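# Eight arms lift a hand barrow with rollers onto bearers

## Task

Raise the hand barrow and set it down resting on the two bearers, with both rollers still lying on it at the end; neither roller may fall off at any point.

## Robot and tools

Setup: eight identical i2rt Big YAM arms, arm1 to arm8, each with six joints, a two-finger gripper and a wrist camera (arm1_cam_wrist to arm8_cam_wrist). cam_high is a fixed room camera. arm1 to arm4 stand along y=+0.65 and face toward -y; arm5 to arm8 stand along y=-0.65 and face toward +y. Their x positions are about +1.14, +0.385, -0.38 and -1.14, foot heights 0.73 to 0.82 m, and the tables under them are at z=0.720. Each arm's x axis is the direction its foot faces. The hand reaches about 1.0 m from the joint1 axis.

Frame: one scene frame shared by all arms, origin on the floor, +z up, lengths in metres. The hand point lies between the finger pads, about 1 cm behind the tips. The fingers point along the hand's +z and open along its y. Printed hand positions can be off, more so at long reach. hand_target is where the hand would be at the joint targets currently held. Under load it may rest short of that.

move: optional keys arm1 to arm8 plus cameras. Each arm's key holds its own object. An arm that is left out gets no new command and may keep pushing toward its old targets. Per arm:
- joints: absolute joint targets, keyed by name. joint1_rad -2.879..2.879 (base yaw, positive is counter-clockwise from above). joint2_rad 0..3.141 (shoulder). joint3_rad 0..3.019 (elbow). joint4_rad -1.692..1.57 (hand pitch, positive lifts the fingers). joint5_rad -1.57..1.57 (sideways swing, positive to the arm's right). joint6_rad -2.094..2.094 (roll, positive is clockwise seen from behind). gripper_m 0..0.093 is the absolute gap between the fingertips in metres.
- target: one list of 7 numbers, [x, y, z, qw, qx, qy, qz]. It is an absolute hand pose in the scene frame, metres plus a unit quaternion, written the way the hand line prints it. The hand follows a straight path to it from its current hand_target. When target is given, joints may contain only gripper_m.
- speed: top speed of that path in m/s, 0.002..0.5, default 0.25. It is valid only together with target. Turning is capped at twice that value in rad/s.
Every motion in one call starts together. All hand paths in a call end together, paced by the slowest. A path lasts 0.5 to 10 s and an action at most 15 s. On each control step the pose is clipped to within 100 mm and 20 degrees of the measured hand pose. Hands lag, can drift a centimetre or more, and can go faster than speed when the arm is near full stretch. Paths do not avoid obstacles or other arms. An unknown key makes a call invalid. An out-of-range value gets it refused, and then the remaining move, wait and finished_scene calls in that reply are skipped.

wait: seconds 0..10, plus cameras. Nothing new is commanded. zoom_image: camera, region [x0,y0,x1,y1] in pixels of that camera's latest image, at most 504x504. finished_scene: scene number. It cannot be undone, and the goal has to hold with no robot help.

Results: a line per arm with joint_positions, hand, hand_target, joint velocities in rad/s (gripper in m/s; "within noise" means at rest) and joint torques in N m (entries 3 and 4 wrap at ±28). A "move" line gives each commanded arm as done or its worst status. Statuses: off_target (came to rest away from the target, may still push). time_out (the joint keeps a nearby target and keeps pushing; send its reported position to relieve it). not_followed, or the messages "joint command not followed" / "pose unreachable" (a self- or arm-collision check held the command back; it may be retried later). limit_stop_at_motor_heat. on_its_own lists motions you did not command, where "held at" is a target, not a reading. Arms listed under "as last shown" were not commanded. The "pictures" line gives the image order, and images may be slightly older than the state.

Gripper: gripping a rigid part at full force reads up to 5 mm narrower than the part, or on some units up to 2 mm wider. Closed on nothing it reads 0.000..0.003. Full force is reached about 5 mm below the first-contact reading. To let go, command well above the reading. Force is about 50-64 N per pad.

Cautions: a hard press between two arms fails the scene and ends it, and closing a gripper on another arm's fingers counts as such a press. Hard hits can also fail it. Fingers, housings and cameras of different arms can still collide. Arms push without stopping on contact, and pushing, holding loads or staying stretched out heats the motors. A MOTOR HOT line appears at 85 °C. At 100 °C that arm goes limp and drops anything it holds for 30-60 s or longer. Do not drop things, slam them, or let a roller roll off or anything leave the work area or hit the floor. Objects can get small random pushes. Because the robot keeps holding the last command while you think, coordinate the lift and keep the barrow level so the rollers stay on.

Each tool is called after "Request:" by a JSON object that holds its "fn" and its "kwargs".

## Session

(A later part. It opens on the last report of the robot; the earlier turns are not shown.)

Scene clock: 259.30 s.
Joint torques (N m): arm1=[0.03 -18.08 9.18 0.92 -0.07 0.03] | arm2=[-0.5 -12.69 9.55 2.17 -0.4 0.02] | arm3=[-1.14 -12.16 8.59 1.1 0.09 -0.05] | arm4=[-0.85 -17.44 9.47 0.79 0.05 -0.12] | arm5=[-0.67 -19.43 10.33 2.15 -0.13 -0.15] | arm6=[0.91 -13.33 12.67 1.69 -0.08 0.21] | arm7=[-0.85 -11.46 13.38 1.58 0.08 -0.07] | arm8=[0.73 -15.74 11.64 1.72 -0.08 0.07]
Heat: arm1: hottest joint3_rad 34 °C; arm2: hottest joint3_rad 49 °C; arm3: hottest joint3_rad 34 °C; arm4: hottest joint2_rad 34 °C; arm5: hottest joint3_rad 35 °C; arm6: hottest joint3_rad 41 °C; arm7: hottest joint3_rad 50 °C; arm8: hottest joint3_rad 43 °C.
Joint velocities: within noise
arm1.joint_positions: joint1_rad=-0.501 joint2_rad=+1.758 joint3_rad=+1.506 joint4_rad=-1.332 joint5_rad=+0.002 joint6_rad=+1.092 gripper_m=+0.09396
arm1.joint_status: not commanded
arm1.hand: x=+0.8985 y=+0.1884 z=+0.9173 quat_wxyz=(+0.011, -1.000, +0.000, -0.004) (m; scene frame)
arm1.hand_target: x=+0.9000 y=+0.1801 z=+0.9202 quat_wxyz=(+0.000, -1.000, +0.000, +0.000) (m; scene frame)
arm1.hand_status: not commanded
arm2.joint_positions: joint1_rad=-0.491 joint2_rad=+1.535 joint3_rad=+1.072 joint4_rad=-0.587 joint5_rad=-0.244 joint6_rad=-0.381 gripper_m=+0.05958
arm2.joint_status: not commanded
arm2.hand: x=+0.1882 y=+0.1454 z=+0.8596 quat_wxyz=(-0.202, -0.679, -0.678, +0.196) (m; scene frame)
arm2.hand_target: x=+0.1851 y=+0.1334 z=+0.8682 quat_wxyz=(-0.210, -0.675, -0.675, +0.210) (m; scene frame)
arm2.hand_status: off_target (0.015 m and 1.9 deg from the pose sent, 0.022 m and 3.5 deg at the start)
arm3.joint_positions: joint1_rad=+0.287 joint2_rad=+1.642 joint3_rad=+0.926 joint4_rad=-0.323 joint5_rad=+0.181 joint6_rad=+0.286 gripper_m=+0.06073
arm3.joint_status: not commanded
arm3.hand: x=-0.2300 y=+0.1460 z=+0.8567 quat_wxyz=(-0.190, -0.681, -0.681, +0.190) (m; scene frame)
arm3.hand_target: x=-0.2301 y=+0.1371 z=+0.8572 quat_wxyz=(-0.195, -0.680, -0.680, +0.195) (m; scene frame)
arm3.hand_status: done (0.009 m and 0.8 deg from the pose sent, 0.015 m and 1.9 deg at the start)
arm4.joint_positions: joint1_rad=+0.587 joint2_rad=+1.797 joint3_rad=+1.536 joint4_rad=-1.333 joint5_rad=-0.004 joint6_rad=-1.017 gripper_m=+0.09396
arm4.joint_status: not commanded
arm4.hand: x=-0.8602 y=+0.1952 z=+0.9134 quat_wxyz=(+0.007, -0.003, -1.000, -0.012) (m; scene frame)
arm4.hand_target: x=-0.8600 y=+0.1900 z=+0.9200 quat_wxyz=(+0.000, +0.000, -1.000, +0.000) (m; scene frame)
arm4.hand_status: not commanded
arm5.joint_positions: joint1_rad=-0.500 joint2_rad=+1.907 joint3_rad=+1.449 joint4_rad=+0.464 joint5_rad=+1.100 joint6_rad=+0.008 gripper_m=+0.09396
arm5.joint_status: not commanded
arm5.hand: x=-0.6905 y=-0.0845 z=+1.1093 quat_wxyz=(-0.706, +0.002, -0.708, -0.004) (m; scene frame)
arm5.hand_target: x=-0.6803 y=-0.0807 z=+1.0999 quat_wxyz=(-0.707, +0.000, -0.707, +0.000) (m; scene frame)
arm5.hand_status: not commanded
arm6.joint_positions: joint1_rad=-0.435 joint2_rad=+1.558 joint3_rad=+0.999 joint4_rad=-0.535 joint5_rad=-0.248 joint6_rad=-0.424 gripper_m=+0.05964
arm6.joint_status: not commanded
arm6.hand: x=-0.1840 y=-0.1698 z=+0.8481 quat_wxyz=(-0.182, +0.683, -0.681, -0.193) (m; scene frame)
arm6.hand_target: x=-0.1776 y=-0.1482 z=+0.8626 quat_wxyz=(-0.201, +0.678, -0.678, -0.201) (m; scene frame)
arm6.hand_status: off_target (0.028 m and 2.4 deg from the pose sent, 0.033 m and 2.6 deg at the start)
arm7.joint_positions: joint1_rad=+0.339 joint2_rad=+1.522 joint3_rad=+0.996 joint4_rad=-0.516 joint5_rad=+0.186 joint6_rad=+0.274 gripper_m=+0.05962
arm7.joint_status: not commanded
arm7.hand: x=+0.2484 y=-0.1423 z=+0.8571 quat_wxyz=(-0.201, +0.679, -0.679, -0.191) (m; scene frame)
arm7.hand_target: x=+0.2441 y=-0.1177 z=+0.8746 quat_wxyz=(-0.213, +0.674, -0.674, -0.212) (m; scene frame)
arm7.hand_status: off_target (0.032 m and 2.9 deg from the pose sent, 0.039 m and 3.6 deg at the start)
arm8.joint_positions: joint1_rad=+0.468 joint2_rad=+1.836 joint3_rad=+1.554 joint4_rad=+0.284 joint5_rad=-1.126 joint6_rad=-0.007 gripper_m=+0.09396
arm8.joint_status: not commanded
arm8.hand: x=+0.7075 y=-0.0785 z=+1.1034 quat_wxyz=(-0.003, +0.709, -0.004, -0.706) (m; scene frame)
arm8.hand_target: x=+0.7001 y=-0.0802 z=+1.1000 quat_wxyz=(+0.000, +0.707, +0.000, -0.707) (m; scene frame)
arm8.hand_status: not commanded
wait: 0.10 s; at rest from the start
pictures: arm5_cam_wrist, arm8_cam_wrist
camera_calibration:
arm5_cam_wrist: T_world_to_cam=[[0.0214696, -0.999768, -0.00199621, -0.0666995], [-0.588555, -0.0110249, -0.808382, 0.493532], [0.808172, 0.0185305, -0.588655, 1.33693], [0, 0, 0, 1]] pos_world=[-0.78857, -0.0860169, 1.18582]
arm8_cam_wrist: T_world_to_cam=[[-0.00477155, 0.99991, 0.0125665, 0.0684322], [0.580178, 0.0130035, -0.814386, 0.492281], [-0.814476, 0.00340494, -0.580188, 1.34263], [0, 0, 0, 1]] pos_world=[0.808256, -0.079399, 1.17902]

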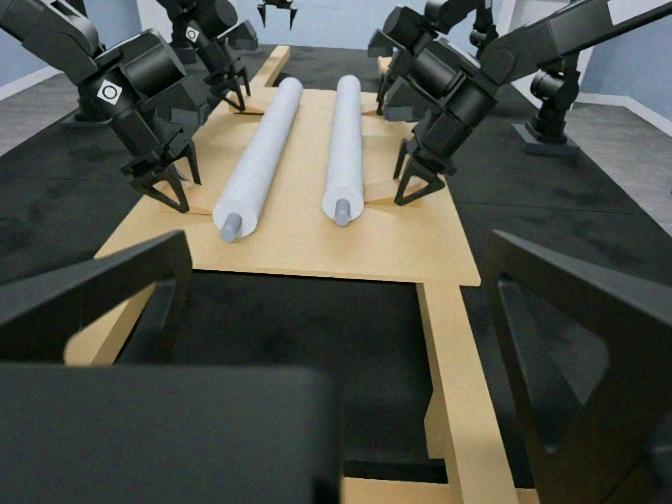

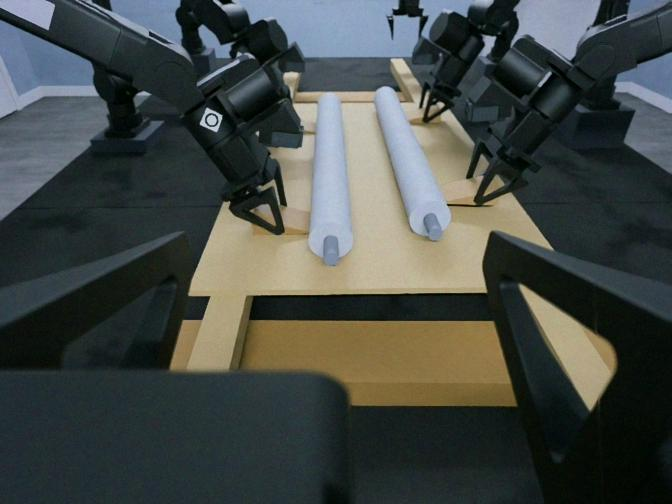

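Request:
{"fn": "wait", "kwargs": {"seconds": 1, "cameras": ["arm8_cam_wrist","arm5_cam_wrist"]}}

Request:
{"fn": "zoom_image", "kwargs": {"camera": "arm8_cam_wrist", "region": [170, 60, 560, 300]}}

Request:
{"fn": "zoom_image", "kwargs": {"camera": "arm5_cam_wrist", "region": [100, 50, 490, 290]}}

Scene clock: 265.03 s.
Joint torques (N m): arm1=[0.21 -18.08 9.24 0.9 -0.06 0.01] | arm2=[-0.56 -12.75 9.47 2.14 -0.4 0.02] | arm3=[-1.2 -12.22 8.61 1.1 0.09 -0.05] | arm4=[-0.85 -17.44 9.47 0.8 0.05 -0.12] | arm5=[-0.62 -19.31 10.3 2.21 -0.14 -0.14] | arm6=[0.91 -13.27 12.66 1.7 -0.08 0.21] | arm7=[-0.79 -11.46 13.38 1.61 0.07 -0.09] | arm8=[0.67 -15.74 11.64 1.7 -0.08 0.07]
Heat: arm1: hottest joint3_rad 34 °C; arm2: hottest joint3_rad 48 °C; arm3: hottest joint3_rad 34 °C; arm4: hottest joint2_rad 34 °C; arm5: hottest joint3_rad 35 °C; arm6: hottest joint3_rad 42 °C; arm7: hottest joint3_rad 50 °C; arm8: hottest joint3_rad 43 °C.
Joint velocities: within noise
arm1.joint_positions: joint1_rad=-0.501 joint2_rad=+1.758 joint3_rad=+1.506 joint4_rad=-1.332 joint5_rad=+0.002 joint6_rad=+1.092 gripper_m=+0.09396
arm1.joint_status: not commanded
arm1.hand: x=+0.8985 y=+0.1884 z=+0.9173 quat_wxyz=(+0.011, -1.000, +0.000, -0.004) (m; scene frame)
arm1.hand_target: x=+0.9000 y=+0.1801 z=+0.9202 quat_wxyz=(+0.000, -1.000, +0.000, +0.000) (m; scene frame)
arm1.hand_status: not commanded
arm2.joint_positions: joint1_rad=-0.491 joint2_rad=+1.535 joint3_rad=+1.072 joint4_rad=-0.587 joint5_rad=-0.244 joint6_rad=-0.381 gripper_m=+0.05958
arm2.joint_status: not commanded
arm2.hand: x=+0.1882 y=+0.1454 z=+0.8596 quat_wxyz=(-0.202, -0.679, -0.678, +0.196) (m; scene frame)
arm2.hand_target: x=+0.1851 y=+0.1334 z=+0.8682 quat_wxyz=(-0.210, -0.675, -0.675, +0.210) (m; scene frame)
arm2.hand_status: off_target (0.015 m and 1.9 deg from the pose sent, 0.022 m and 3.5 deg at the start)
arm3.joint_positions: joint1_rad=+0.287 joint2_rad=+1.642 joint3_rad=+0.926 joint4_rad=-0.323 joint5_rad=+0.181 joint6_rad=+0.286 gripper_m=+0.06073
arm3.joint_status: not commanded
arm3.hand: x=-0.2300 y=+0.1460 z=+0.8567 quat_wxyz=(-0.190, -0.681, -0.681, +0.190) (m; scene frame)
arm3.hand_target: x=-0.2301 y=+0.1371 z=+0.8572 quat_wxyz=(-0.195, -0.680, -0.680, +0.195) (m; scene frame)
arm3.hand_status: done (0.009 m and 0.8 deg from the pose sent, 0.015 m and 1.9 deg at the start)
arm4.joint_positions: joint1_rad=+0.587 joint2_rad=+1.797 joint3_rad=+1.536 joint4_rad=-1.333 joint5_rad=-0.004 joint6_rad=-1.017 gripper_m=+0.09396
arm4.joint_status: not commanded
arm4.hand: x=-0.8602 y=+0.1952 z=+0.9134 quat_wxyz=(+0.007, -0.003, -1.000, -0.012) (m; scene frame)
arm4.hand_target: x=-0.8600 y=+0.1900 z=+0.9200 quat_wxyz=(+0.000, +0.000, -1.000, +0.000) (m; scene frame)
arm4.hand_status: not commanded
arm5.joint_positions: joint1_rad=-0.500 joint2_rad=+1.907 joint3_rad=+1.449 joint4_rad=+0.464 joint5_rad=+1.100 joint6_rad=+0.008 gripper_m=+0.09396
arm5.joint_status: not commanded
arm5.hand: x=-0.6905 y=-0.0845 z=+1.1093 quat_wxyz=(-0.706, +0.002, -0.708, -0.004) (m; scene frame)
arm5.hand_target: x=-0.6803 y=-0.0807 z=+1.0999 quat_wxyz=(-0.707, +0.000, -0.707, +0.000) (m; scene frame)
arm5.hand_status: not commanded
arm6.joint_positions: joint1_rad=-0.435 joint2_rad=+1.558 joint3_rad=+0.999 joint4_rad=-0.535 joint5_rad=-0.248 joint6_rad=-0.424 gripper_m=+0.05964
arm6.joint_status: not commanded
arm6.hand: x=-0.1840 y=-0.1698 z=+0.8481 quat_wxyz=(-0.182, +0.683, -0.681, -0.193) (m; scene frame)
arm6.hand_target: x=-0.1776 y=-0.1482 z=+0.8626 quat_wxyz=(-0.201, +0.678, -0.678, -0.201) (m; scene frame)
arm6.hand_status: off_target (0.028 m and 2.4 deg from the pose sent, 0.033 m and 2.6 deg at the start)
arm7.joint_positions: joint1_rad=+0.339 joint2_rad=+1.522 joint3_rad=+0.996 joint4_rad=-0.516 joint5_rad=+0.186 joint6_rad=+0.274 gripper_m=+0.05962
arm7.joint_status: not commanded
arm7.hand: x=+0.2484 y=-0.1423 z=+0.8571 quat_wxyz=(-0.201, +0.680, -0.679, -0.191) (m; scene frame)
arm7.hand_target: x=+0.2441 y=-0.1177 z=+0.8746 quat_wxyz=(-0.213, +0.674, -0.674, -0.213) (m; scene frame)
arm7.hand_status: off_target (0.032 m and 2.9 deg from the pose sent, 0.039 m and 3.6 deg at the start)
arm8.joint_positions: joint1_rad=+0.468 joint2_rad=+1.836 joint3_rad=+1.554 joint4_rad=+0.284 joint5_rad=-1.126 joint6_rad=-0.007 gripper_m=+0.09396
arm8.joint_status: not commanded
arm8.hand: x=+0.7075 y=-0.0785 z=+1.1034 quat_wxyz=(-0.003, +0.709, -0.004, -0.706) (m; scene frame)
arm8.hand_target: x=+0.7001 y=-0.0802 z=+1.1000 quat_wxyz=(+0.000, +0.707, +0.000, -0.707) (m; scene frame)
arm8.hand_status: not commanded
wait: 1.00 s; at rest from the start
pictures: arm5_cam_wrist, arm8_cam_wrist
camera_calibration:
arm5_cam_wrist: T_world_to_cam=[[0.0214696, -0.999768, -0.00199621, -0.0666995], [-0.588555, -0.0110249, -0.808382, 0.493532], [0.808172, 0.0185305, -0.588655, 1.33693], [0, 0, 0, 1]] pos_world=[-0.78857, -0.0860169, 1.18582]
arm8_cam_wrist: T_world_to_cam=[[-0.00477155, 0.99991, 0.0125665, 0.0684322], [0.580178, 0.0130035, -0.814386, 0.492281], [-0.814476, 0.00340494, -0.580188, 1.34263], [0, 0, 0, 1]] pos_world=[0.808256, -0.079399, 1.17902]

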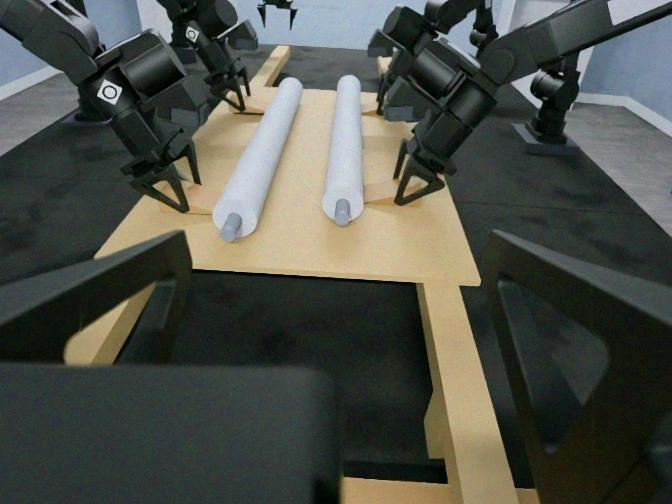

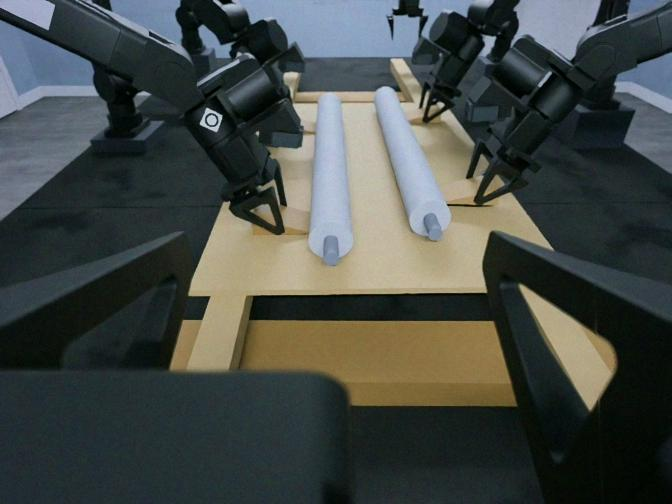

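Scaled by 1.292 from the camera's 672x504 image, which has a finer 960x720 frame.

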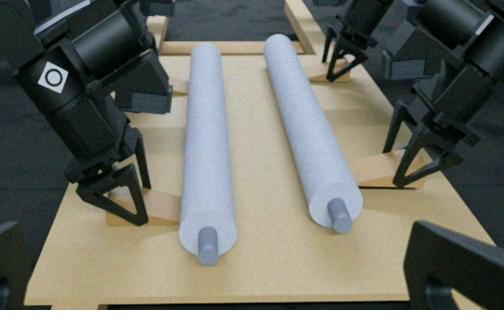

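Scaled by 1.292 from the camera's 672x504 image, which has a finer 960x720 frame.

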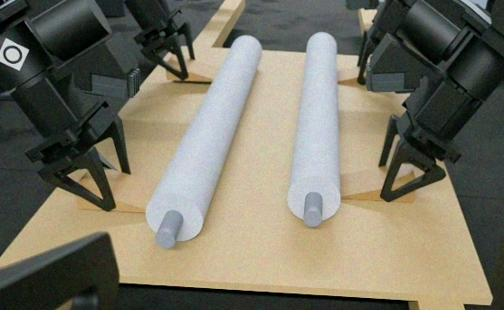

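Request:
{"fn": "move", "kwargs": {"arm2": {"target": [0.185, 0.119, 0.868, 0.1979, 0.6789, 0.6789, -0.1979], "speed": 0.02}, "arm3": {"target": [-0.230, 0.123, 0.857, 0.1920, 0.6805, 0.6805, -0.1920], "speed": 0.02}, "arm6": {"target": [-0.177, -0.134, 0.864, -0.2008, 0.678, -0.678, -0.2008], "speed": 0.02}, "arm7": {"target": [0.2435, -0.110, 0.872, -0.2110, 0.6748, -0.6748, -0.2110], "speed": 0.02}, "cameras": ["arm2_cam_wrist","arm3_cam_wrist","arm6_cam_wrist","arm7_cam_wrist","arm5_cam_wrist","arm8_cam_wrist"]}}

Request:
{"fn": "zoom_image", "kwargs": {"camera": "arm8_cam_wrist", "region": [170, 60, 560, 300]}}

Request:
{"fn": "zoom_image", "kwargs": {"camera": "arm5_cam_wrist", "region": [100, 50, 490, 290]}}

Scene clock: 274.07 s.
Joint torques (N m): arm1=[0.09 -18.14 9.21 0.99 -0.07 0.01] | arm2=[-0.03 -12.69 12.52 0.85 -0.11 0.08] | arm3=[-1.67 -11.75 10.44 0.36 -0.03 -0.09] | arm4=[-0.91 -17.49 9.47 0.8 0.05 -0.12] | arm5=[-0.62 -19.37 10.33 2.15 -0.13 -0.15] | arm6=[1.03 -14.1 12.78 1.37 -0.05 0.22] | arm7=[-0.73 -11.58 13.33 1.5 0.07 -0.08] | arm8=[0.73 -15.74 11.64 1.72 -0.08 0.07]
Heat: arm1: hottest joint3_rad 34 °C; arm2: hottest joint3_rad 48 °C; arm3: hottest joint3_rad 34 °C; arm4: hottest joint2_rad 34 °C; arm5: hottest joint3_rad 35 °C; arm6: hottest joint3_rad 43 °C; arm7: hottest joint3_rad 50 °C; arm8: hottest joint3_rad 43 °C.
move: arm2 off_target; arm3 off_target; arm6 off_target; arm7 off_target
Joint velocities: within noise
arm1, arm4, arm5, arm8: as last shown
arm2.joint_positions: joint1_rad=-0.480 joint2_rad=+1.568 joint3_rad=+1.088 joint4_rad=-0.603 joint5_rad=-0.229 joint6_rad=-0.380 gripper_m=+0.05958
arm2.joint_status: not commanded
arm2.hand: x=+0.1905 y=+0.1416 z=+0.8477 quat_wxyz=(-0.191, -0.682, -0.682, +0.182) (m; scene frame)
arm2.hand_target: x=+0.1857 y=+0.1205 z=+0.8684 quat_wxyz=(-0.198, -0.679, -0.679, +0.198) (m; scene frame)
arm2.hand_status: off_target (0.031 m and 2.0 deg from the pose sent, 0.028 m and 0.5 deg at the start)
arm3.joint_positions: joint1_rad=+0.281 joint2_rad=+1.662 joint3_rad=+0.947 joint4_rad=-0.324 joint5_rad=+0.177 joint6_rad=+0.284 gripper_m=+0.06073
arm3.joint_status: not commanded
arm3.hand: x=-0.2299 y=+0.1382 z=+0.8548 quat_wxyz=(-0.190, -0.682, -0.681, +0.189) (m; scene frame)
arm3.hand_target: x=-0.2302 y=+0.1235 z=+0.8573 quat_wxyz=(-0.192, -0.681, -0.680, +0.192) (m; scene frame)
arm3.hand_status: off_target (0.015 m and 0.5 deg from the pose sent, 0.023 m and 0.4 deg at the start)
arm6.joint_positions: joint1_rad=-0.422 joint2_rad=+1.585 joint3_rad=+1.034 joint4_rad=-0.535 joint5_rad=-0.242 joint6_rad=-0.413 gripper_m=+0.05964
arm6.joint_status: not commanded
arm6.hand: x=-0.1831 y=-0.1556 z=+0.8498 quat_wxyz=(-0.184, +0.683, -0.680, -0.194) (m; scene frame)
arm6.hand_target: x=-0.1776 y=-0.1351 z=+0.8644 quat_wxyz=(-0.201, +0.678, -0.678, -0.201) (m; scene frame)
arm6.hand_status: off_target (0.027 m and 2.1 deg from the pose sent, 0.040 m and 2.5 deg at the start)
arm7.joint_positions: joint1_rad=+0.335 joint2_rad=+1.538 joint3_rad=+1.015 joint4_rad=-0.516 joint5_rad=+0.183 joint6_rad=+0.271 gripper_m=+0.05962
arm7.joint_status: not commanded
arm7.hand: x=+0.2476 y=-0.1350 z=+0.8572 quat_wxyz=(-0.201, +0.679, -0.680, -0.192) (m; scene frame)
arm7.hand_target: x=+0.2440 y=-0.1115 z=+0.8726 quat_wxyz=(-0.211, +0.675, -0.675, -0.211) (m; scene frame)
arm7.hand_status: off_target (0.029 m and 2.6 deg from the pose sent, 0.036 m and 2.7 deg at the start)
pictures: arm2_cam_wrist, arm3_cam_wrist, arm5_cam_wrist, arm6_cam_wrist, arm7_cam_wrist, arm8_cam_wrist
camera_calibration:
arm2_cam_wrist: T_world_to_cam=[[-0.999876, -0.00315889, -0.0154319, 0.204488], [-0.00463937, 0.995287, 0.0968637, -0.221356], [0.0150532, 0.0969232, -0.995178, 0.952918], [0, 0, 0, 1]] pos_world=[0.189091, 0.128599, 0.97292]
arm3_cam_wrist: T_world_to_cam=[[-0.999979, -0.00472098, 0.00452424, -0.232765], [-0.00441478, 0.997846, 0.0654537, -0.189813], [-0.0048235, 0.0654323, -0.997845, 0.967646], [0, 0, 0, 1]] pos_world=[-0.228931, 0.12499, 0.979038]
arm5_cam_wrist: T_world_to_cam=[[0.0214696, -0.999768, -0.00199621, -0.0666995], [-0.588555, -0.0110249, -0.808382, 0.493532], [0.808172, 0.0185305, -0.588655, 1.33693], [0, 0, 0, 1]] pos_world=[-0.78857, -0.0860169, 1.18582]
arm6_cam_wrist: T_world_to_cam=[[0.99958, -0.00800099, -0.0278442, 0.207389], [-0.00586034, -0.997081, 0.0761292, -0.216385], [-0.028372, -0.075934, -0.996709, 0.95797], [0, 0, 0, 1]] pos_world=[-0.18139, -0.141352, 0.977065]
arm7_cam_wrist: T_world_to_cam=[[0.999675, -0.00445453, 0.0250934, -0.270364], [-0.00592314, -0.998255, 0.0587587, -0.178758], [0.0247878, -0.0588883, -0.997957, 0.968087], [0, 0, 0, 1]] pos_world=[0.245221, -0.122641, 0.983397]
arm8_cam_wrist: T_world_to_cam=[[-0.00477155, 0.99991, 0.0125665, 0.0684322], [0.580178, 0.0130035, -0.814386, 0.492281], [-0.814476, 0.00340494, -0.580188, 1.34263], [0, 0, 0, 1]] pos_world=[0.808256, -0.079399, 1.17902]

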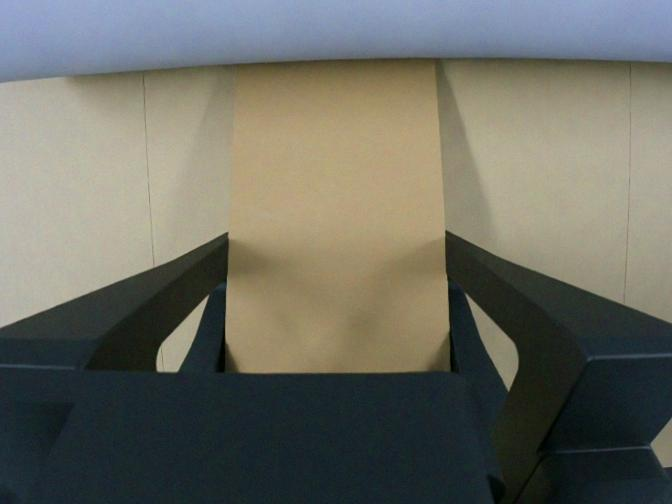

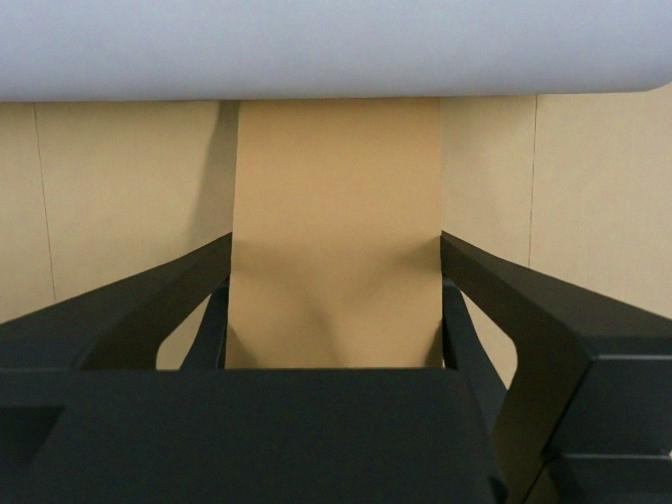

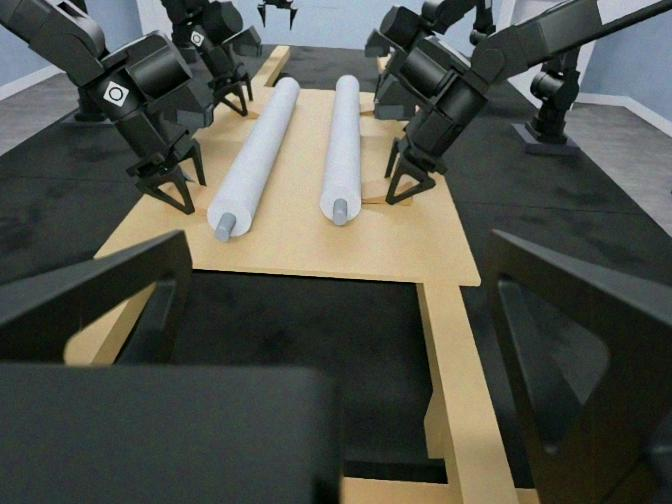

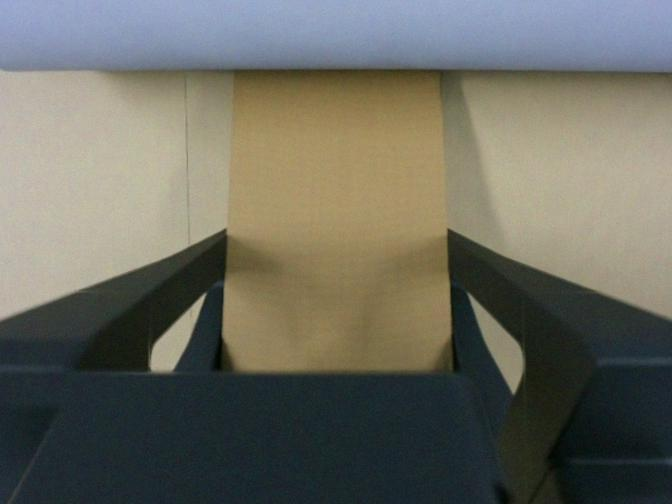

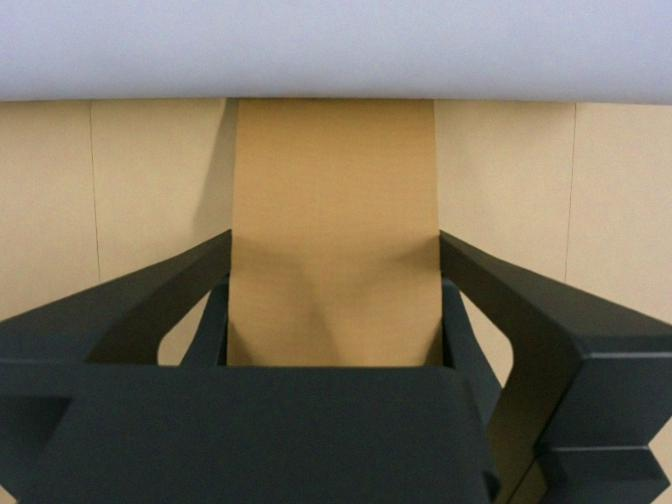

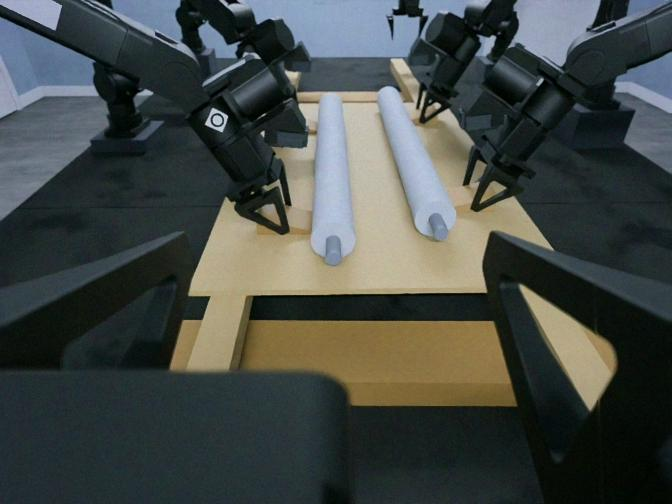

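Scaled by 1.292 from the camera's 672x504 image, which has a finer 960x720 frame.

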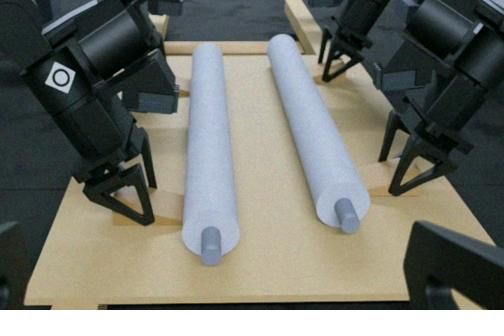

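Scaled by 1.292 from the camera's 672x504 image, which has a finer 960x720 frame.

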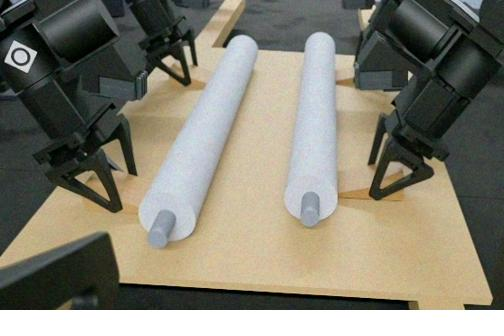

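Request:
{"fn": "move", "kwargs": {"arm2": {"joints": {"gripper_m": 0.09}}, "arm3": {"joints": {"gripper_m": 0.09}}, "arm6": {"joints": {"gripper_m": 0.09}}, "arm7": {"joints": {"gripper_m": 0.09}}, "cameras": ["arm2_cam_wrist","arm3_cam_wrist","arm6_cam_wrist","arm7_cam_wrist","arm5_cam_wrist","arm8_cam_wrist"]}}

Request:
{"fn": "zoom_image", "kwargs": {"camera": "arm8_cam_wrist", "region": [170, 60, 560, 300]}}

Request:
{"fn": "zoom_image", "kwargs": {"camera": "arm5_cam_wrist", "region": [100, 50, 490, 290]}}

Scene clock: 281.10 s.
Joint torques (N m): arm1=[-0.03 -18.02 9.18 0.91 -0.07 0.02] | arm2=[-0.03 -12.69 12.51 0.83 -0.12 0.07] | arm3=[-1.32 -11.99 10.45 0.35 -0.03 -0.1] | arm4=[-0.85 -17.44 9.47 0.81 0.05 -0.12] | arm5=[-0.67 -19.31 10.37 2.17 -0.14 -0.14] | arm6=[1.14 -13.98 12.55 1.36 -0.05 0.21] | arm7=[-0.38 -11.46 13.23 1.5 0.08 -0.08] | arm8=[0.73 -15.74 11.64 1.7 -0.08 0.07]
Heat: arm1: hottest joint3_rad 34 °C; arm2: hottest joint3_rad 48 °C; arm3: hottest joint3_rad 34 °C; arm4: hottest joint2_rad 34 °C; arm5: hottest joint3_rad 36 °C; arm6: hottest joint3_rad 43 °C; arm7: hottest joint3_rad 49 °C; arm8: hottest joint3_rad 43 °C.
move: arm2 done; arm3 done; arm6 done; arm7 done
Joint velocities: within noise
arm1, arm4, arm5, arm8: as last shown
arm2.joint_positions: joint1_rad=-0.480 joint2_rad=+1.569 joint3_rad=+1.088 joint4_rad=-0.603 joint5_rad=-0.229 joint6_rad=-0.379 gripper_m=+0.08988
arm2.joint_status: all done
arm2.hand: x=+0.1904 y=+0.1415 z=+0.8474 quat_wxyz=(-0.191, -0.683, -0.681, +0.182) (m; scene frame)
arm2.hand_target: x=+0.1856 y=+0.1204 z=+0.8685 quat_wxyz=(-0.198, -0.679, -0.679, +0.198) (m; scene frame)
arm2.hand_status: not commanded
arm3.joint_positions: joint1_rad=+0.278 joint2_rad=+1.664 joint3_rad=+0.949 joint4_rad=-0.324 joint5_rad=+0.177 joint6_rad=+0.283 gripper_m=+0.08987
arm3.joint_status: all done
arm3.hand: x=-0.2313 y=+0.1373 z=+0.8540 quat_wxyz=(-0.189, -0.683, -0.680, +0.189) (m; scene frame)
arm3.hand_target: x=-0.2303 y=+0.1236 z=+0.8571 quat_wxyz=(-0.192, -0.681, -0.681, +0.192) (m; scene frame)
arm3.hand_status: not commanded
arm6.joint_positions: joint1_rad=-0.422 joint2_rad=+1.585 joint3_rad=+1.038 joint4_rad=-0.535 joint5_rad=-0.242 joint6_rad=-0.413 gripper_m=+0.08985
arm6.joint_status: all done
arm6.hand: x=-0.1824 y=-0.1542 z=+0.8515 quat_wxyz=(-0.186, +0.683, -0.679, -0.195) (m; scene frame)
arm6.hand_target: x=-0.1776 y=-0.1350 z=+0.8645 quat_wxyz=(-0.201, +0.678, -0.678, -0.201) (m; scene frame)
arm6.hand_status: not commanded
arm7.joint_positions: joint1_rad=+0.332 joint2_rad=+1.539 joint3_rad=+1.015 joint4_rad=-0.516 joint5_rad=+0.182 joint6_rad=+0.271 gripper_m=+0.08984
arm7.joint_status: all done
arm7.hand: x=+0.2491 y=-0.1344 z=+0.8572 quat_wxyz=(-0.201, +0.678, -0.680, -0.192) (m; scene frame)
arm7.hand_target: x=+0.2441 y=-0.1115 z=+0.8727 quat_wxyz=(-0.211, +0.675, -0.675, -0.211) (m; scene frame)
arm7.hand_status: not commanded
pictures: arm2_cam_wrist, arm3_cam_wrist, arm5_cam_wrist, arm6_cam_wrist, arm7_cam_wrist, arm8_cam_wrist
camera_calibration:
arm2_cam_wrist: T_world_to_cam=[[-0.999875, -0.00232747, -0.0156589, 0.204498], [-0.00384007, 0.99525, 0.097272, -0.221771], [0.0153581, 0.0973199, -0.995135, 0.95248], [0, 0, 0, 1]] pos_world=[0.188993, 0.128498, 0.972621]
arm3_cam_wrist: T_world_to_cam=[[-0.999983, -0.00228292, 0.00531948, -0.235246], [-0.00192378, 0.99778, 0.066566, -0.189272], [-0.00545963, 0.0665546, -0.997768, 0.966545], [0, 0, 0, 1]] pos_world=[-0.23033, 0.123987, 0.978238]
arm5_cam_wrist: T_world_to_cam=[[0.0214696, -0.999768, -0.00199621, -0.0666995], [-0.588555, -0.0110249, -0.808382, 0.493532], [0.808172, 0.0185305, -0.588655, 1.33693], [0, 0, 0, 1]] pos_world=[-0.78857, -0.0860169, 1.18582]
arm6_cam_wrist: T_world_to_cam=[[0.999609, -0.00860297, -0.0266092, 0.205559], [-0.00664736, -0.99733, 0.0727281, -0.212371], [-0.0271638, -0.0725228, -0.996997, 0.960736], [0, 0, 0, 1]] pos_world=[-0.180793, -0.140361, 0.978766]
arm7_cam_wrist: T_world_to_cam=[[0.999664, -0.00696478, 0.0249612, -0.271936], [-0.00842613, -0.998227, 0.0589263, -0.177592], [0.0245065, -0.0591168, -0.99795, 0.968129], [0, 0, 0, 1]] pos_world=[0.246623, -0.121938, 0.983397]
arm8_cam_wrist: T_world_to_cam=[[-0.00477155, 0.99991, 0.0125665, 0.0684322], [0.580178, 0.0130035, -0.814386, 0.492281], [-0.814476, 0.00340494, -0.580188, 1.34263], [0, 0, 0, 1]] pos_world=[0.808256, -0.079399, 1.17902]

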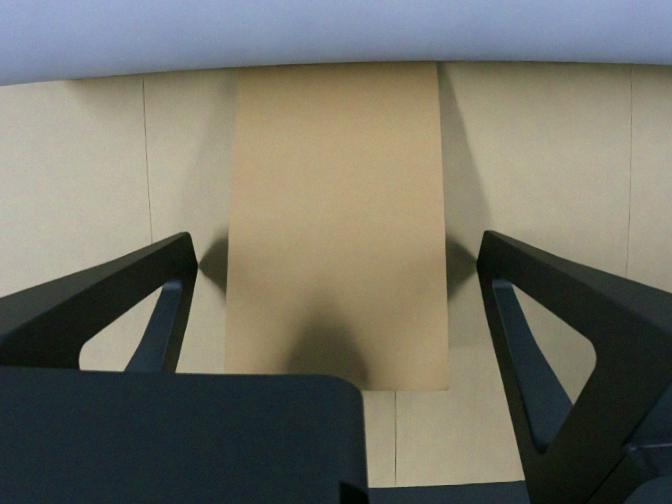

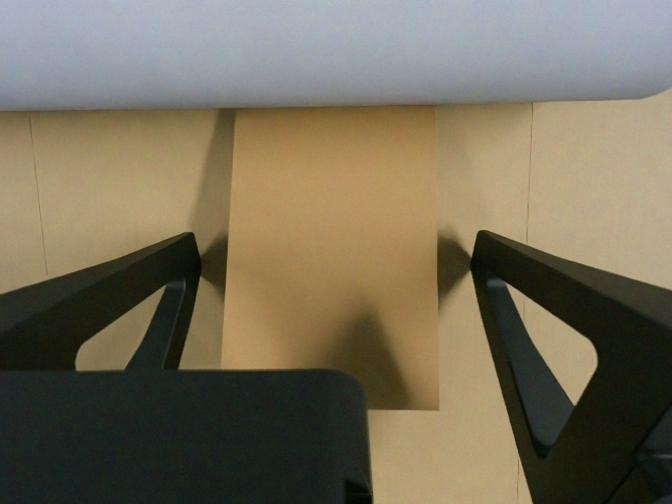

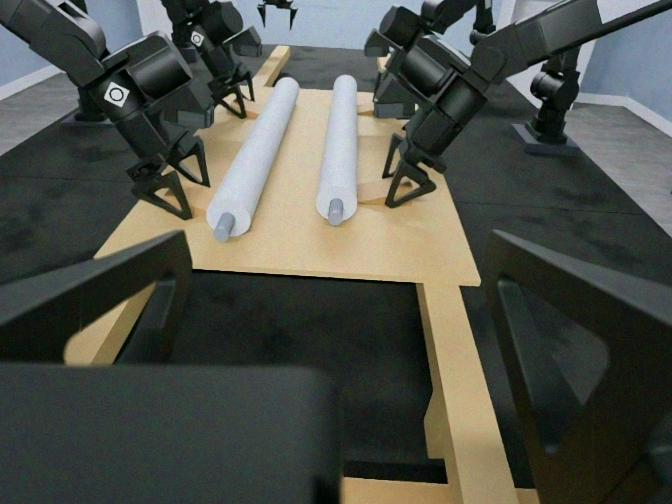

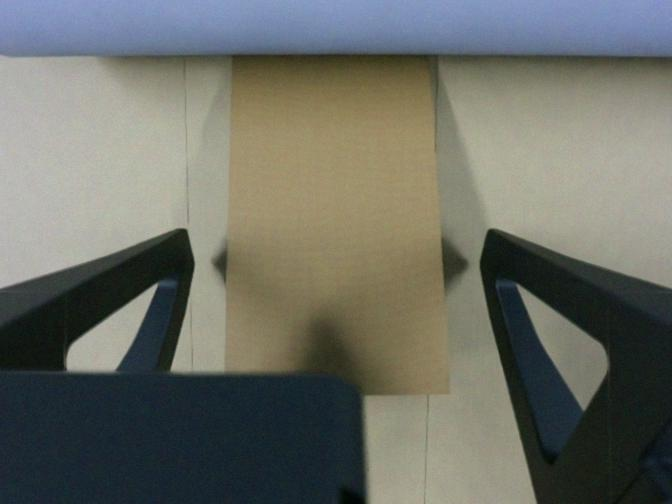

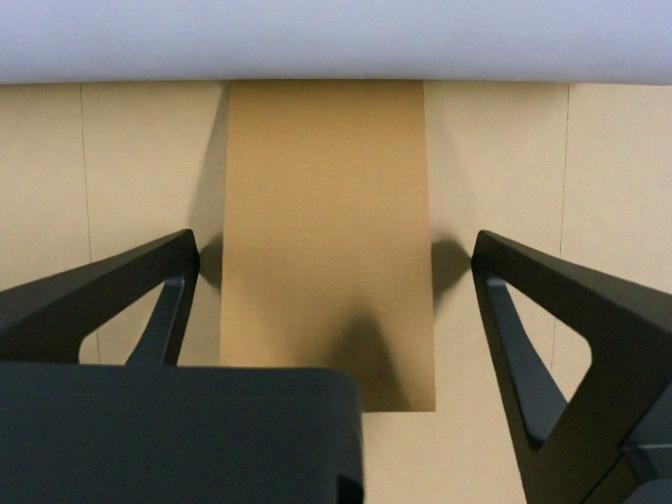

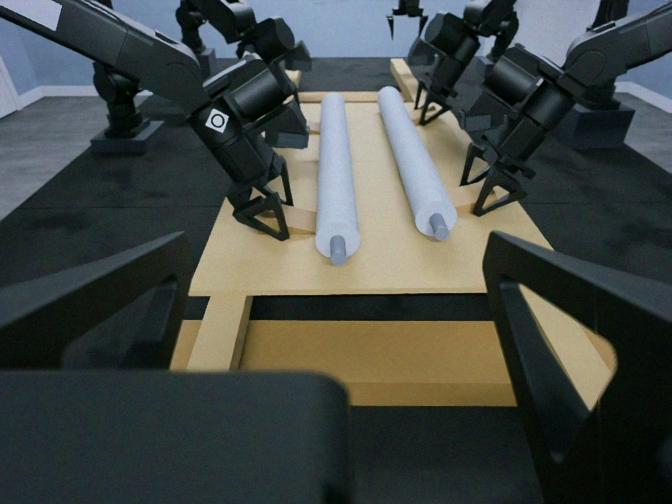

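Scaled by 1.292 from the camera's 672x504 image, which has a finer 960x720 frame.

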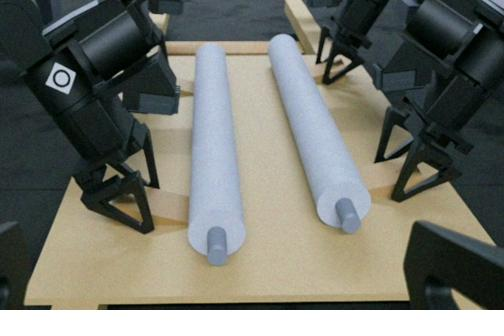

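Scaled by 1.292 from the camera's 672x504 image, which has a finer 960x720 frame.

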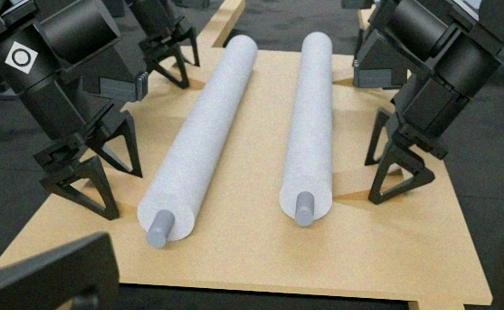

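Request:
{"fn": "move", "kwargs": {"arm2": {"target": [0.185, 0.175, 0.968, 0.1979, 0.6789, 0.6789, -0.1979], "speed": 0.08}, "arm3": {"target": [-0.230, 0.178, 0.957, 0.1920, 0.6805, 0.6805, -0.1920], "speed": 0.08}, "arm6": {"target": [-0.177, -0.189, 0.964, -0.2008, 0.678, -0.678, -0.2008], "speed": 0.08}, "arm7": {"target": [0.2435, -0.165, 0.972, -0.2110, 0.6748, -0.6748, -0.2110], "speed": 0.08}, "cameras": ["arm2_cam_wrist","arm3_cam_wrist","arm6_cam_wrist","arm7_cam_wrist","arm5_cam_wrist","arm8_cam_wrist"]}}

Request:
{"fn": "zoom_image", "kwargs": {"camera": "arm8_cam_wrist", "region": [170, 60, 560, 300]}}

Request:
{"fn": "zoom_image", "kwargs": {"camera": "arm5_cam_wrist", "region": [100, 50, 490, 290]}}

Scene clock: 287.50 s.
Joint torques (N m): arm1=[0.26 -18.49 9.29 0.96 -0.07 0.04] | arm2=[-1.49 -13.16 13.33 0.75 -0.4 -0.18] | arm3=[-0.03 -12.63 9.88 0.32 0.1 0.11] | arm4=[-0.91 -17.44 9.48 0.81 0.05 -0.12] | arm5=[-0.56 -19.43 10.33 2.19 -0.14 -0.13] | arm6=[-0.5 -13.74 13.61 0.73 -0.41 -0.1] | arm7=[0.38 -12.51 14.72 0.42 0.44 0.2] | arm8=[0.73 -15.74 11.64 1.7 -0.08 0.07]
Heat: arm1: hottest joint2_rad 34 °C; arm2: hottest joint3_rad 49 °C; arm3: hottest joint3_rad 34 °C; arm4: hottest joint2_rad 34 °C; arm5: hottest joint3_rad 36 °C; arm6: hottest joint3_rad 43 °C; arm7: hottest joint3_rad 48 °C; arm8: hottest joint3_rad 43 °C.
move: arm2 off_target; arm3 off_target; arm6 off_target; arm7 off_target
Joint velocities: within noise
arm1, arm4, arm5, arm8: as last shown
arm2.joint_positions: joint1_rad=-0.517 joint2_rad=+1.392 joint3_rad=+1.136 joint4_rad=-0.873 joint5_rad=-0.248 joint6_rad=-0.404 gripper_m=+0.08996
arm2.joint_status: not commanded
arm2.hand: x=+0.1965 y=+0.1894 z=+0.9291 quat_wxyz=(-0.187, -0.690, -0.680, +0.164) (m; scene frame)
arm2.hand_target: x=+0.1859 y=+0.1769 z=+0.9680 quat_wxyz=(-0.198, -0.679, -0.679, +0.198) (m; scene frame)
arm2.hand_status: off_target (0.043 m and 4.3 deg from the pose sent, 0.125 m and 2.1 deg at the start)
arm3.joint_positions: joint1_rad=+0.308 joint2_rad=+1.422 joint3_rad=+0.951 joint4_rad=-0.589 joint5_rad=+0.196 joint6_rad=+0.299 gripper_m=+0.08994
arm3.joint_status: not commanded
arm3.hand: x=-0.2351 y=+0.1811 z=+0.9439 quat_wxyz=(-0.181, -0.680, -0.685, +0.188) (m; scene frame)
arm3.hand_target: x=-0.2301 y=+0.1781 z=+0.9570 quat_wxyz=(-0.192, -0.681, -0.681, +0.192) (m; scene frame)
arm3.hand_status: off_target (0.014 m and 1.4 deg from the pose sent, 0.111 m and 0.6 deg at the start)
arm6.joint_positions: joint1_rad=-0.460 joint2_rad=+1.387 joint3_rad=+1.073 joint4_rad=-0.794 joint5_rad=-0.260 joint6_rad=-0.428 gripper_m=+0.08994
arm6.joint_status: not commanded
arm6.hand: x=-0.1873 y=-0.2000 z=+0.9369 quat_wxyz=(-0.176, +0.676, -0.688, -0.194) (m; scene frame)
arm6.hand_target: x=-0.1776 y=-0.1901 z=+0.9640 quat_wxyz=(-0.201, +0.678, -0.678, -0.200) (m; scene frame)
arm6.hand_status: off_target (0.031 m and 3.2 deg from the pose sent, 0.118 m and 1.9 deg at the start)
arm7.joint_positions: joint1_rad=+0.360 joint2_rad=+1.348 joint3_rad=+1.047 joint4_rad=-0.760 joint5_rad=+0.196 joint6_rad=+0.282 gripper_m=+0.08992
arm7.joint_status: not commanded
arm7.hand: x=+0.2519 y=-0.1793 z=+0.9360 quat_wxyz=(-0.198, +0.685, -0.677, -0.183) (m; scene frame)
arm7.hand_target: x=+0.2440 y=-0.1667 z=+0.9720 quat_wxyz=(-0.211, +0.675, -0.675, -0.212) (m; scene frame)
arm7.hand_status: off_target (0.040 m and 3.7 deg from the pose sent, 0.119 m and 2.6 deg at the start)
pictures: arm2_cam_wrist, arm3_cam_wrist, arm5_cam_wrist, arm6_cam_wrist, arm7_cam_wrist, arm8_cam_wrist
camera_calibration:
arm2_cam_wrist: T_world_to_cam=[[-0.999259, 0.00416867, -0.0382608, 0.231541], [-0.000800927, 0.991649, 0.128962, -0.306672], [0.0384789, 0.128897, -0.990911, 1.01461], [0, 0, 0, 1]] pos_world=[0.192083, 0.172366, 1.05379]
arm3_cam_wrist: T_world_to_cam=[[-0.999771, -0.00930029, 0.0192959, -0.251246], [-0.00773273, 0.996783, 0.0797788, -0.25266], [-0.0199758, 0.0796112, -0.996626, 1.04645], [0, 0, 0, 1]] pos_world=[-0.232239, 0.166201, 1.06793]
arm5_cam_wrist: T_world_to_cam=[[0.0214696, -0.999768, -0.00199621, -0.0666995], [-0.588555, -0.0110249, -0.808382, 0.493532], [0.808172, 0.0185305, -0.588655, 1.33693], [0, 0, 0, 1]] pos_world=[-0.78857, -0.0860169, 1.18582]
arm6_cam_wrist: T_world_to_cam=[[0.998663, -0.0255745, -0.0449297, 0.225992], [-0.0215547, -0.995907, 0.0877795, -0.280924], [-0.0469907, -0.0866937, -0.995126, 1.03429], [0, 0, 0, 1]] pos_world=[-0.183143, -0.184328, 1.06406]
arm7_cam_wrist: T_world_to_cam=[[0.999293, 0.00540628, 0.0372175, -0.28625], [0.00257396, -0.997125, 0.075733, -0.245314], [0.03752, -0.0755837, -0.996433, 1.03643], [0, 0, 0, 1]] pos_world=[0.247792, -0.164723, 1.06197]
arm8_cam_wrist: T_world_to_cam=[[-0.00477155, 0.99991, 0.0125665, 0.0684322], [0.580178, 0.0130035, -0.814386, 0.492281], [-0.814476, 0.00340494, -0.580188, 1.34263], [0, 0, 0, 1]] pos_world=[0.808256, -0.079399, 1.17902]

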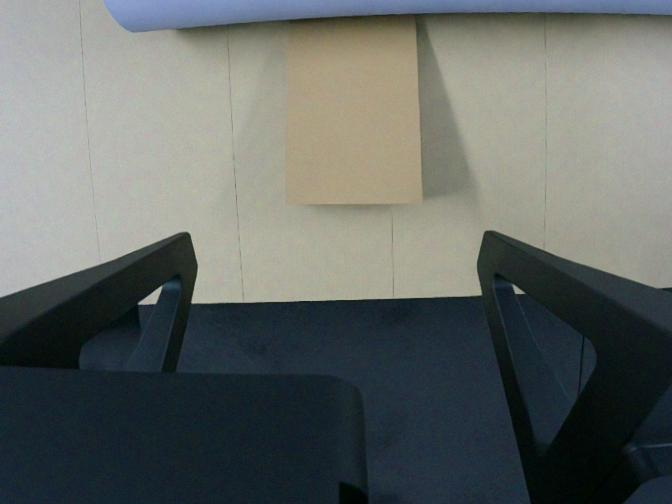

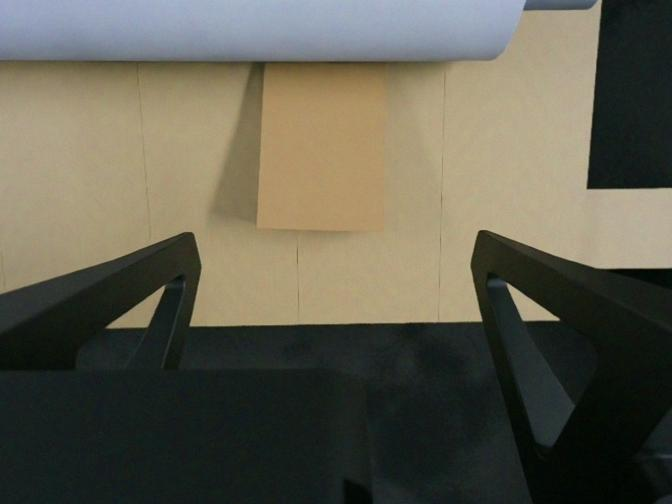

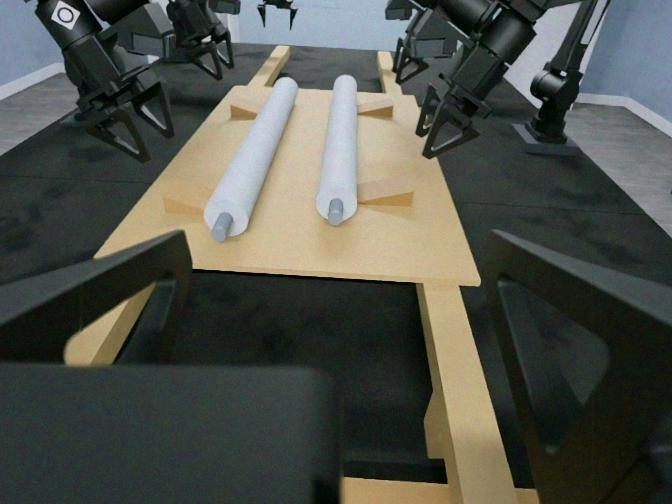

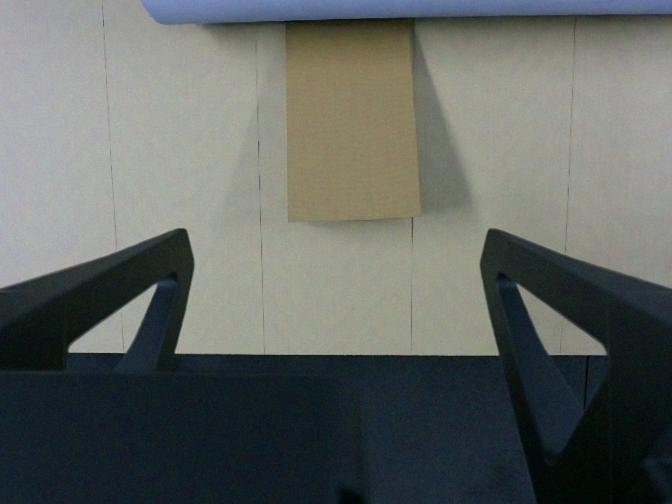

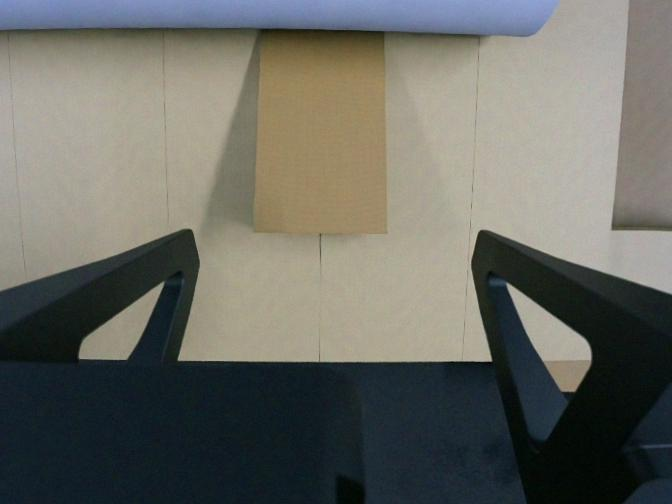

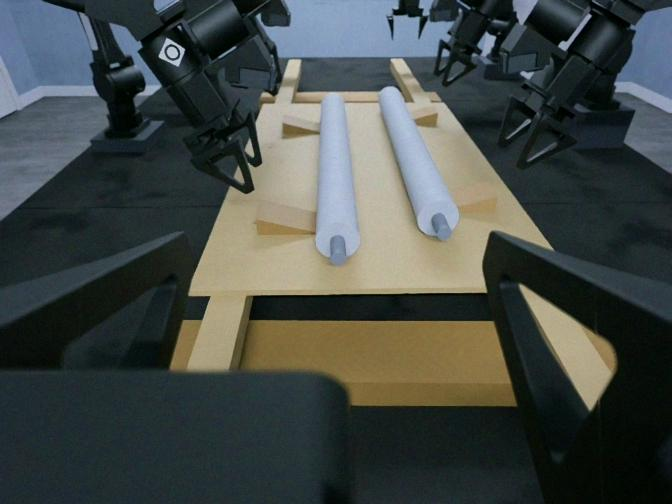

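Scaled by 1.292 from the camera's 672x504 image, which has a finer 960x720 frame.

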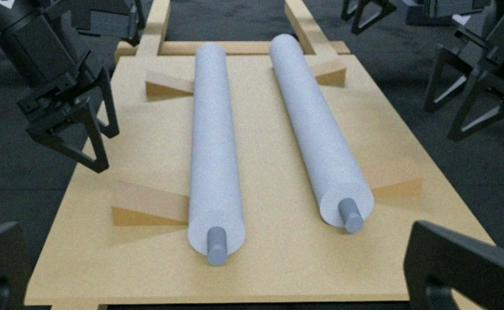

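Scaled by 1.292 from the camera's 672x504 image, which has a finer 960x720 frame.

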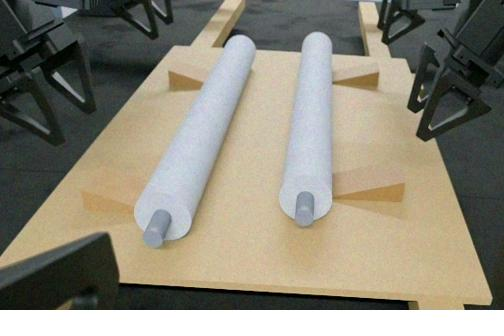

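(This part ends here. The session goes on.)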